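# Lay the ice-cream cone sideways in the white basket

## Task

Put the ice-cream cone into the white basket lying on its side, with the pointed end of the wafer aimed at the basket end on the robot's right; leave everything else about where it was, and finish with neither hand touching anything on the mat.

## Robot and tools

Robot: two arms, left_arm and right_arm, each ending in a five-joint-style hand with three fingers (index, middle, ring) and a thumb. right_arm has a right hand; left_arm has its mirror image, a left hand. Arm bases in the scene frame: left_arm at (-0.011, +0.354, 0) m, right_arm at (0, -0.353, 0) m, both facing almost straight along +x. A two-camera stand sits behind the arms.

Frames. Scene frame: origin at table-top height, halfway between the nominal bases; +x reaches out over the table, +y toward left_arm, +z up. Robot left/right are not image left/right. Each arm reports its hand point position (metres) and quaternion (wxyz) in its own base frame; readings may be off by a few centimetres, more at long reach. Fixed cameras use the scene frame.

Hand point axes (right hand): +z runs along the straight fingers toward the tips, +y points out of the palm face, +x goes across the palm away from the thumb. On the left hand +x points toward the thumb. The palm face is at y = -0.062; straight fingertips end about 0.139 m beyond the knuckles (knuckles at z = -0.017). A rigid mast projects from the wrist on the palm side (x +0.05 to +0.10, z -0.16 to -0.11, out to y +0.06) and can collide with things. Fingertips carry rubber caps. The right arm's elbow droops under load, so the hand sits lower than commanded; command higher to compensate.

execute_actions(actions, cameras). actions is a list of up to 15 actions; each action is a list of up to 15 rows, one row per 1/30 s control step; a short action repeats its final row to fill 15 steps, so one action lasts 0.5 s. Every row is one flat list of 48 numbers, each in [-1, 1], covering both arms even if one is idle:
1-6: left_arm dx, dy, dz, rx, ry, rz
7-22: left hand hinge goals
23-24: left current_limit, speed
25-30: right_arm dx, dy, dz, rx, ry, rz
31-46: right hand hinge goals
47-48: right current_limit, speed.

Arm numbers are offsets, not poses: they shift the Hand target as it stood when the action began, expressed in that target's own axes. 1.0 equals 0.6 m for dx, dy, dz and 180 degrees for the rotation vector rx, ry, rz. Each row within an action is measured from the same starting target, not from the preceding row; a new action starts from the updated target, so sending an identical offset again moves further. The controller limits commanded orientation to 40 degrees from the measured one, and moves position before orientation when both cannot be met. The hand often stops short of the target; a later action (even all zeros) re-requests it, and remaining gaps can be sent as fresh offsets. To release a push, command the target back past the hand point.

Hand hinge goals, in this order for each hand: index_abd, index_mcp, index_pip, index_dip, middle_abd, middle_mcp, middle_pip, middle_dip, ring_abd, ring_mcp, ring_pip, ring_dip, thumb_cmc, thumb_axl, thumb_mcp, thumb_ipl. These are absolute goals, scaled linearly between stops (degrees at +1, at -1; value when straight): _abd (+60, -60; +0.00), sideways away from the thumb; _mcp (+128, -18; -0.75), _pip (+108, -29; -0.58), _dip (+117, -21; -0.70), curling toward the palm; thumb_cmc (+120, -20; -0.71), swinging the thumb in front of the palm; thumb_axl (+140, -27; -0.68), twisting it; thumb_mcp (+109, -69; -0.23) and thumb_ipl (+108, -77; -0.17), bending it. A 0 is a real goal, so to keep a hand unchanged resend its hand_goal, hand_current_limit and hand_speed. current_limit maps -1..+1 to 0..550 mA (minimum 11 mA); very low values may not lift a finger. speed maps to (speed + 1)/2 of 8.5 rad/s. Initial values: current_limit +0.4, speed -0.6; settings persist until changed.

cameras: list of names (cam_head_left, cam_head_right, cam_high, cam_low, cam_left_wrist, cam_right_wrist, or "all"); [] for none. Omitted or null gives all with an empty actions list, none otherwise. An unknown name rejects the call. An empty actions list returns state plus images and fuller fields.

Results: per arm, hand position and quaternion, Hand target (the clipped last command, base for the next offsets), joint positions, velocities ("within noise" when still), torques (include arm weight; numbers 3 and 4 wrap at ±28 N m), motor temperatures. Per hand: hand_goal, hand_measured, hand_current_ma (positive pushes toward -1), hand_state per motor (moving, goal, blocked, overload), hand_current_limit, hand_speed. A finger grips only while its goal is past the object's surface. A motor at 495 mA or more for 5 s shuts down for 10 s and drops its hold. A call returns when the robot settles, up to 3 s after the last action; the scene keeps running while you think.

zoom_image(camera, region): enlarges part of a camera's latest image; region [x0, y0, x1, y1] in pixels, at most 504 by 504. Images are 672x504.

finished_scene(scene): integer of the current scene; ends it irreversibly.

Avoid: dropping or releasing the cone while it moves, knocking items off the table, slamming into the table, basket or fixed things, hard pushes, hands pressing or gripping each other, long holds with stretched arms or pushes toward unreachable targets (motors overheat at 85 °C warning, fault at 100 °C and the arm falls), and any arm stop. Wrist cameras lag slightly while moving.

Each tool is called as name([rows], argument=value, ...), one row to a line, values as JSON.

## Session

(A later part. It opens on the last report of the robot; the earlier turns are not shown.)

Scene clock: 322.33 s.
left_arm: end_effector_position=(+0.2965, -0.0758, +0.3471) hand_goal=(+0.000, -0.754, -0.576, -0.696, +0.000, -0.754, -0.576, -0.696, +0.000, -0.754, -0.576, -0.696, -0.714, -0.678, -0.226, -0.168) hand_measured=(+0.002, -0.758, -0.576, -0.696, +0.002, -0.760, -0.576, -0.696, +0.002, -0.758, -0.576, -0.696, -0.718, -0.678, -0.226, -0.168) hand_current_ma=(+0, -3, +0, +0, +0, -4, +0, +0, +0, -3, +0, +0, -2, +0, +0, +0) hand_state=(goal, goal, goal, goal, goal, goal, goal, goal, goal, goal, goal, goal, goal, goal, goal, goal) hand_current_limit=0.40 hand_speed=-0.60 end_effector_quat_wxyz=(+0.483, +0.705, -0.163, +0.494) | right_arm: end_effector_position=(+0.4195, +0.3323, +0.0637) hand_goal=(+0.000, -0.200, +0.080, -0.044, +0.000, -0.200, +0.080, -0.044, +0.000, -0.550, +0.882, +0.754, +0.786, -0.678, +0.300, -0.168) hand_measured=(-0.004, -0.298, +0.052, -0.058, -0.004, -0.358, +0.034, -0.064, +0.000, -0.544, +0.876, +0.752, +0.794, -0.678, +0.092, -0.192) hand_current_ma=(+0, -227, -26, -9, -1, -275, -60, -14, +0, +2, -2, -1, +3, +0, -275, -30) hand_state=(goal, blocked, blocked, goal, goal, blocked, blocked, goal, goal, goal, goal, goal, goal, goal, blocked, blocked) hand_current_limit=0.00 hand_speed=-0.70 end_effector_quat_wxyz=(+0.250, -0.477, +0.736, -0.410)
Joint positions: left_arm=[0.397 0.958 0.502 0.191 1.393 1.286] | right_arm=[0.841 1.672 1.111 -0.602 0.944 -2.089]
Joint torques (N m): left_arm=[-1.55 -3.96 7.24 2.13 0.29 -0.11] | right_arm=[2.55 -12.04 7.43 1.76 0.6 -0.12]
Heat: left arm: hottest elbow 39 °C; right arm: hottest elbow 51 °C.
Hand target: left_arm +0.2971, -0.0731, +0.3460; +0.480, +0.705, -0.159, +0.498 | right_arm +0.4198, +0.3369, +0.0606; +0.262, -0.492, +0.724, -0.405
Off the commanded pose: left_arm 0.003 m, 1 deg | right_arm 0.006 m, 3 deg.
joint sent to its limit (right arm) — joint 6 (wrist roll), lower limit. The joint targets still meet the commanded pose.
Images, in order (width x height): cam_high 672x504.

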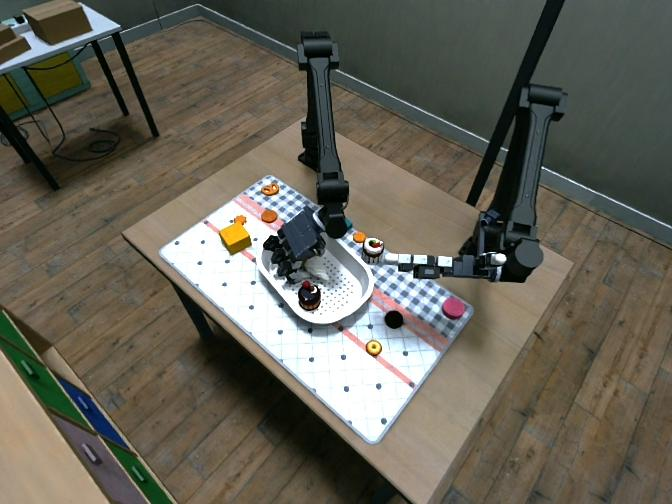

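execute_actions([
  [[0,0,0,0,0,0,0,-0.754,-0.576,-0.696,0,-0.754,-0.576,-0.696,0,-0.754,-0.576,-0.696,-0.714,-0.678,-0.226,-0.168,0.4,-0.6,0,0,0,0,0,0,0,-0.4,0.08,-0.043,0,-0.45,0.08,-0.043,0,-0.55,0.883,0.754,0.786,-0.677,0.03,-0.168,0.0,-0.85]],
  [[0,0,0,0,0,0,0,-0.754,-0.576,-0.696,0,-0.754,-0.576,-0.696,0,-0.754,-0.576,-0.696,-0.714,-0.678,-0.226,-0.168,0.4,-0.6,0,-0.004,-0.0025,0,0,0,0,-0.58,0.08,-0.1,0,-0.64,0.08,-0.1,0,-0.55,0.883,0.754,0.786,-0.677,-0.18,-0.168,0.0,-0.85]],
], cameras=["cam_high","cam_head_left"])

zoom_image(camera="cam_high", region=[260, 200, 370, 310])

zoom_image(camera="cam_head_left", region=[240, 200, 400, 330])

Scene clock: 330.30 s.
left_arm: end_effector_position=(+0.2965, -0.0758, +0.3471) hand_goal=(+0.000, -0.754, -0.576, -0.696, +0.000, -0.754, -0.576, -0.696, +0.000, -0.754, -0.576, -0.696, -0.714, -0.678, -0.226, -0.168) hand_measured=(+0.002, -0.758, -0.576, -0.696, +0.002, -0.760, -0.576, -0.696, +0.002, -0.758, -0.576, -0.696, -0.718, -0.678, -0.226, -0.168) hand_current_ma=(+0, -3, +0, +0, +0, -4, +0, +0, +0, -3, +0, +0, -2, +0, +0, +0) hand_state=(goal, goal, goal, goal, goal, goal, goal, goal, goal, goal, goal, goal, goal, goal, goal, goal) hand_current_limit=0.40 hand_speed=-0.60 end_effector_quat_wxyz=(+0.483, +0.705, -0.163, +0.494) | right_arm: end_effector_position=(+0.4164, +0.3370, +0.0625) hand_goal=(+0.000, -0.580, +0.080, -0.100, +0.000, -0.640, +0.080, -0.100, +0.000, -0.550, +0.882, +0.754, +0.786, -0.678, -0.180, -0.168) hand_measured=(+0.000, -0.490, +0.112, -0.068, -0.002, -0.618, +0.094, -0.090, +0.000, -0.544, +0.876, +0.752, +0.786, -0.678, -0.174, -0.170) hand_current_ma=(+0, +197, +32, +33, +0, +19, +7, +4, +0, +2, -2, -1, +0, +0, +3, +0) hand_state=(goal, blocked, blocked, blocked, goal, blocked, goal, goal, goal, goal, goal, goal, goal, goal, goal, goal) hand_current_limit=0.00 hand_speed=-0.85 end_effector_quat_wxyz=(+0.251, -0.481, +0.734, -0.408)
Joint positions: left_arm=[0.397 0.958 0.502 0.191 1.393 1.286] | right_arm=[0.851 1.674 1.111 -0.6 0.941 -2.089]
Joint torques (N m): left_arm=[-1.38 -4.01 7.25 2.13 0.28 -0.1] | right_arm=[1.44 -12.22 7.75 1.39 0.73 -0.14]
Heat: left arm: hottest elbow 39 °C; right arm: hottest elbow 50 °C.
Hand target: left_arm +0.2971, -0.0731, +0.3460; +0.480, +0.705, -0.159, +0.498 | right_arm +0.4197, +0.3369, +0.0633; +0.262, -0.492, +0.724, -0.405
Off the commanded pose: left_arm 0.003 m, 1 deg | right_arm 0.004 m, 2 deg.
joint sent to its limit (right arm) — joint 6 (wrist roll), lower limit. The joint targets still meet the commanded pose.
Images, in order (width x height): cam_head_left 672x504, cam_high 672x504.

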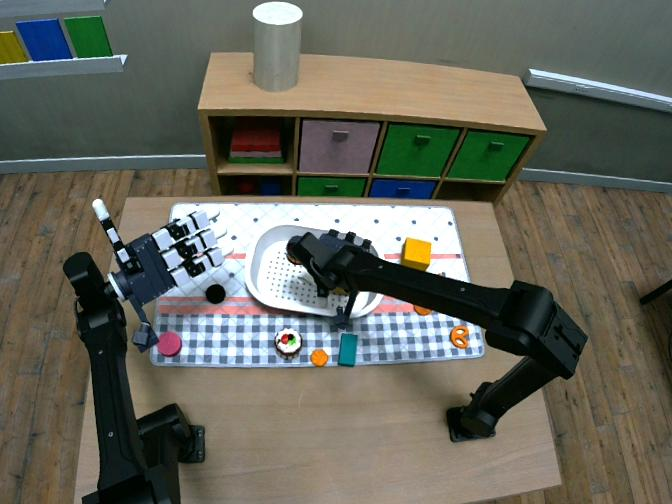

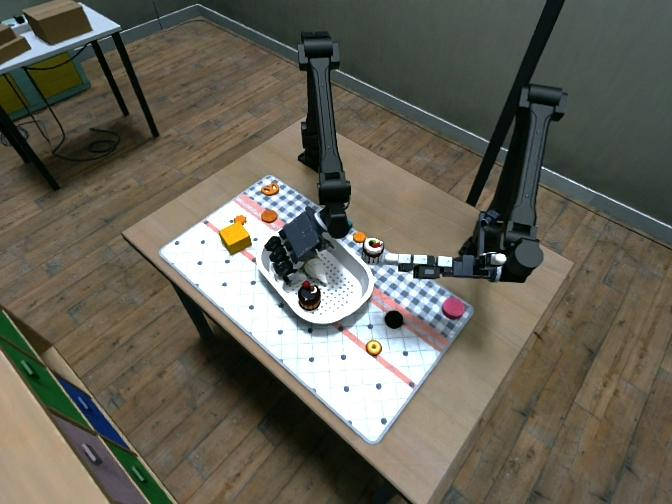

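Scaled by 4.582 from the camera's 672x504 image, which has a finer 960x720 frame.

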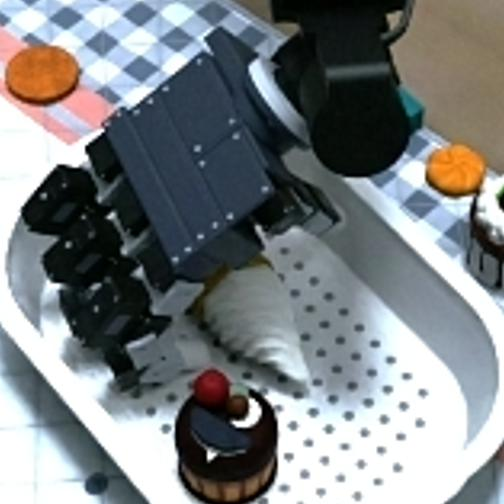

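Scaled by 3.150 from the camera's 672x504 image, which has a finer 960x720 frame.

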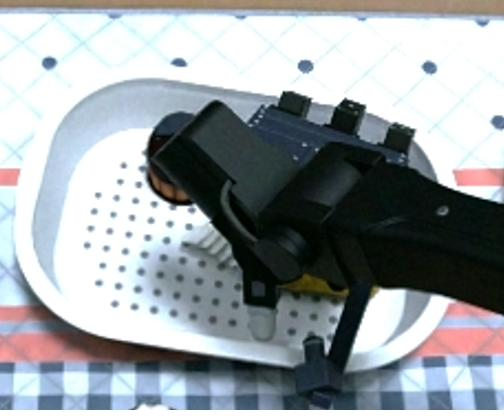

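execute_actions([
  [[0,0,0,0,0,0,0,-0.754,-0.576,-0.696,0,-0.754,-0.576,-0.696,0,-0.754,-0.576,-0.696,-0.714,-0.678,-0.226,-0.168,0.4,-0.6,-0.012,-0.045,-0.022,0,0,0,0,-0.5,0.08,-0.08,0,-0.62,0.08,-0.09,0,-0.55,0.883,0.754,0.786,-0.677,-0.18,-0.168,0.0,-0.85]],
  [[0,0,0,0,0,0,0,-0.754,-0.576,-0.696,0,-0.754,-0.576,-0.696,0,-0.754,-0.576,-0.696,-0.714,-0.678,-0.226,-0.168,0.4,-0.6,-0.006,-0.057,-0.034,0,0,0,0,-0.56,0.08,-0.08,0,-0.64,0.08,-0.09,0,-0.55,0.883,0.754,0.786,-0.677,-0.18,-0.168,0.0,-0.85]],
], cameras=["cam_high","cam_head_left"])

zoom_image(camera="cam_high", region=[260, 200, 370, 310])

zoom_image(camera="cam_head_left", region=[240, 200, 400, 330])

Scene clock: 342.00 s.
left_arm: end_effector_position=(+0.2965, -0.0758, +0.3471) hand_goal=(+0.000, -0.754, -0.576, -0.696, +0.000, -0.754, -0.576, -0.696, +0.000, -0.754, -0.576, -0.696, -0.714, -0.678, -0.226, -0.168) hand_measured=(+0.002, -0.758, -0.576, -0.696, +0.002, -0.760, -0.576, -0.696, +0.002, -0.758, -0.576, -0.696, -0.718, -0.678, -0.226, -0.168) hand_current_ma=(+0, -3, +0, +0, +0, -4, +0, +0, +0, -3, +0, +0, -2, +0, +0, +0) hand_state=(goal, goal, goal, goal, goal, goal, goal, goal, goal, goal, goal, goal, goal, goal, goal, goal) hand_current_limit=0.40 hand_speed=-0.60 end_effector_quat_wxyz=(+0.483, +0.705, -0.163, +0.494) | right_arm: end_effector_position=(+0.4135, +0.3330, +0.1072) hand_goal=(+0.000, -0.560, +0.080, -0.080, +0.000, -0.640, +0.080, -0.090, +0.000, -0.550, +0.882, +0.754, +0.786, -0.678, -0.180, -0.168) hand_measured=(-0.004, -0.546, +0.082, -0.078, -0.002, -0.626, +0.084, -0.088, +0.000, -0.544, +0.876, +0.752, +0.786, -0.678, -0.174, -0.170) hand_current_ma=(-1, +9, +0, +0, +0, +9, +1, +0, +0, +2, -2, -1, +0, +0, +3, +0) hand_state=(goal, goal, goal, goal, goal, goal, goal, goal, goal, goal, goal, goal, goal, goal, goal, goal) hand_current_limit=0.00 hand_speed=-0.85 end_effector_quat_wxyz=(+0.234, -0.489, +0.731, -0.414)
Joint positions: left_arm=[0.397 0.958 0.502 0.191 1.393 1.286] | right_arm=[0.851 1.624 1.188 -0.767 0.944 -2.089]
Joint torques (N m): left_arm=[-1.38 -4.01 7.3 2.14 0.29 -0.11] | right_arm=[1.85 -13.63 12.27 0.43 0.73 -0.13]
Heat: left arm: hottest elbow 39 °C; right arm: hottest elbow 49 °C.
Hand target: left_arm +0.2971, -0.0731, +0.3460; +0.480, +0.705, -0.159, +0.498 | right_arm +0.4282, +0.3464, +0.1327; +0.262, -0.492, +0.724, -0.405
Off the commanded pose: left_arm 0.003 m, 1 deg | right_arm 0.032 m, 3 deg.
joint sent to its limit (right arm) — joint 6 (wrist roll), lower limit. The joint targets still meet the commanded pose.
Images, in order (width x height): cam_head_left 672x504, cam_high 672x504.

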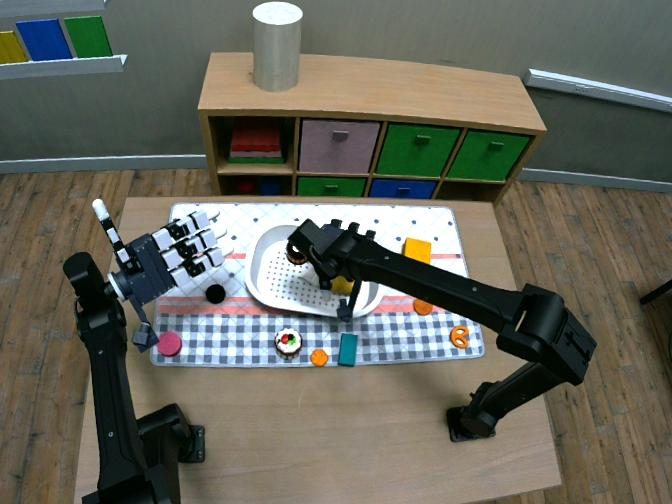

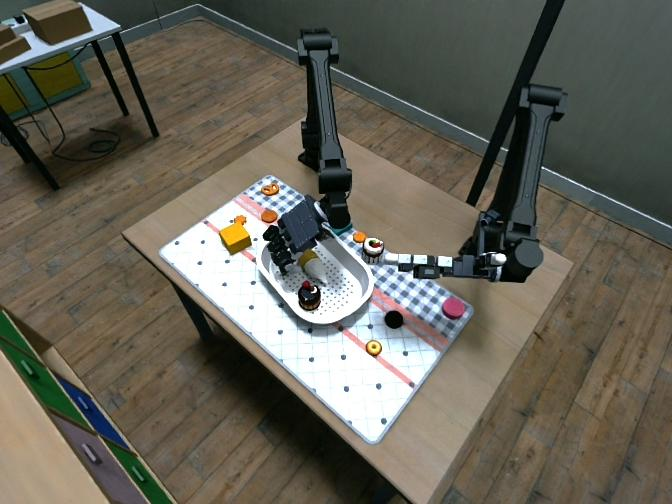

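Scaled by 4.582 from the camera's 672x504 image, which has a finer 960x720 frame.

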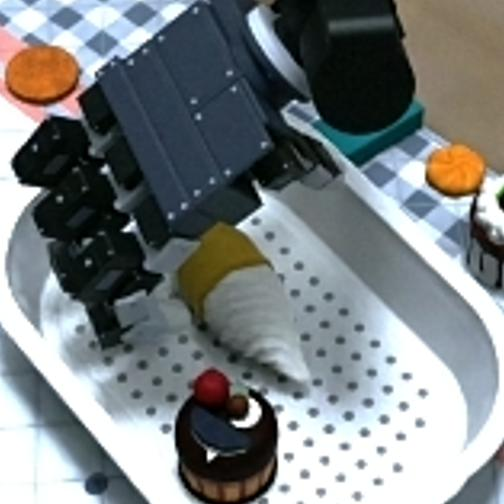

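Scaled by 3.150 from the camera's 672x504 image, which has a finer 960x720 frame.

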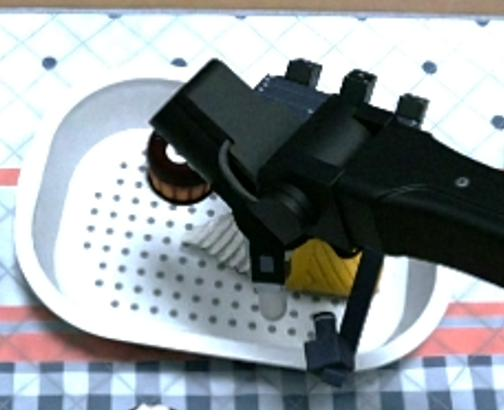

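execute_actions([
  [[0,0,0,0,0,0,0,-0.754,-0.576,-0.696,0,-0.754,-0.576,-0.696,0,-0.754,-0.576,-0.696,-0.714,-0.678,-0.226,-0.168,0.4,-0.6,-0.0,-0.062,-0.04,0,0,0,0,-0.56,0.08,-0.08,0,-0.64,0.08,-0.09,0,-0.55,0.883,0.754,0.786,-0.677,-0.18,-0.168,0.0,-0.85]],
  [[0,0,0,0,0,0,0,-0.754,-0.576,-0.696,0,-0.754,-0.576,-0.696,0,-0.754,-0.576,-0.696,-0.714,-0.678,-0.226,-0.168,0.4,-0.6,0.05,-0.03,-0.06,0,0,0,0,-0.56,0.08,-0.08,0,-0.64,0.08,-0.09,0,-0.55,0.883,0.754,0.786,-0.677,-0.18,-0.168,0.0,-0.85]],
], cameras=["cam_high","cam_head_left"])

zoom_image(camera="cam_high", region=[230, 160, 400, 330])

Scene clock: 349.67 s.
left_arm: end_effector_position=(+0.2965, -0.0758, +0.3471) hand_goal=(+0.000, -0.754, -0.576, -0.696, +0.000, -0.754, -0.576, -0.696, +0.000, -0.754, -0.576, -0.696, -0.714, -0.678, -0.226, -0.168) hand_measured=(+0.002, -0.758, -0.576, -0.696, +0.002, -0.760, -0.576, -0.696, +0.002, -0.758, -0.576, -0.696, -0.718, -0.678, -0.226, -0.168) hand_current_ma=(+0, -3, +0, +0, +0, -4, +0, +0, +0, -3, +0, +0, -2, +0, +0, +0) hand_state=(goal, goal, goal, goal, goal, goal, goal, goal, goal, goal, goal, goal, goal, goal, goal, goal) hand_current_limit=0.40 hand_speed=-0.60 end_effector_quat_wxyz=(+0.483, +0.705, -0.163, +0.494) | right_arm: end_effector_position=(+0.3958, +0.3203, +0.2010) hand_goal=(+0.000, -0.560, +0.080, -0.080, +0.000, -0.640, +0.080, -0.090, +0.000, -0.550, +0.882, +0.754, +0.786, -0.678, -0.180, -0.168) hand_measured=(-0.004, -0.546, +0.082, -0.078, -0.002, -0.626, +0.082, -0.088, +0.000, -0.544, +0.876, +0.752, +0.786, -0.678, -0.174, -0.170) hand_current_ma=(-1, +9, +0, +0, +0, +9, +1, +0, +0, +2, -2, -1, +0, +0, +3, +0) hand_state=(goal, goal, goal, goal, goal, goal, goal, goal, goal, goal, goal, goal, goal, goal, goal, goal) hand_current_limit=0.00 hand_speed=-0.85 end_effector_quat_wxyz=(+0.251, -0.485, +0.731, -0.409)
Joint positions: left_arm=[0.397 0.958 0.502 0.191 1.393 1.286] | right_arm=[0.861 1.472 1.264 -0.961 0.945 -2.089]
Joint torques (N m): left_arm=[-1.44 -3.9 7.25 2.11 0.28 -0.1] | right_arm=[2.26 -11.05 10.84 0.43 0.67 -0.11]
Heat: left arm: hottest elbow 39 °C; right arm: hottest elbow 50 °C.
Hand target: left_arm +0.2971, -0.0731, +0.3460; +0.480, +0.705, -0.159, +0.498 | right_arm +0.3977, +0.3280, +0.2120; +0.262, -0.492, +0.724, -0.406
Off the commanded pose: left_arm 0.003 m, 1 deg | right_arm 0.014 m, 2 deg.
joint sent to its limit (right arm) — joint 6 (wrist roll), lower limit. The joint targets still meet the commanded pose.
Images, in order (width x height): cam_head_left 672x504, cam_high 672x504.

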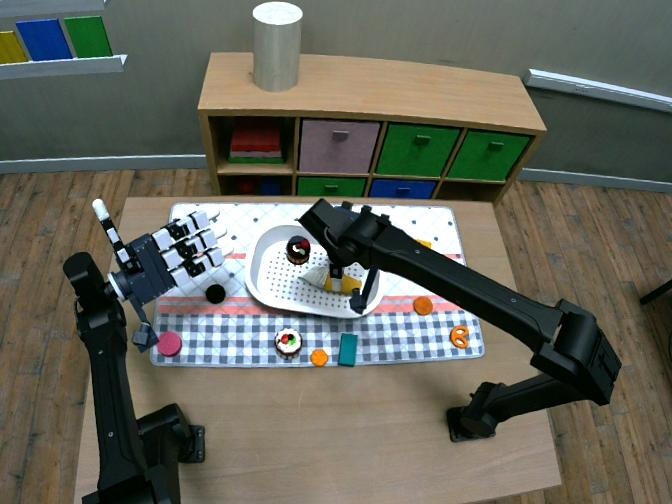

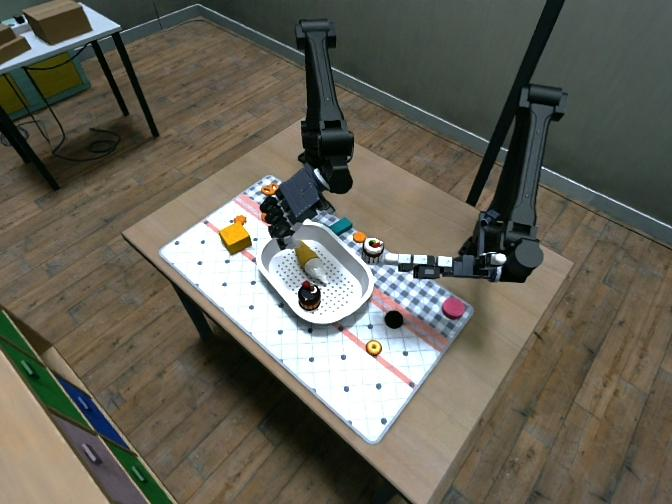

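Scaled by 2.965 from the camera's 672x504 image, which has a finer 960x720 frame.

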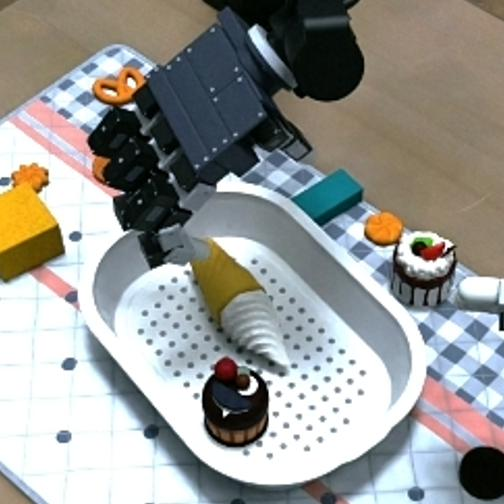

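finished_scene(scene=2)

The scene is finished: the task was done.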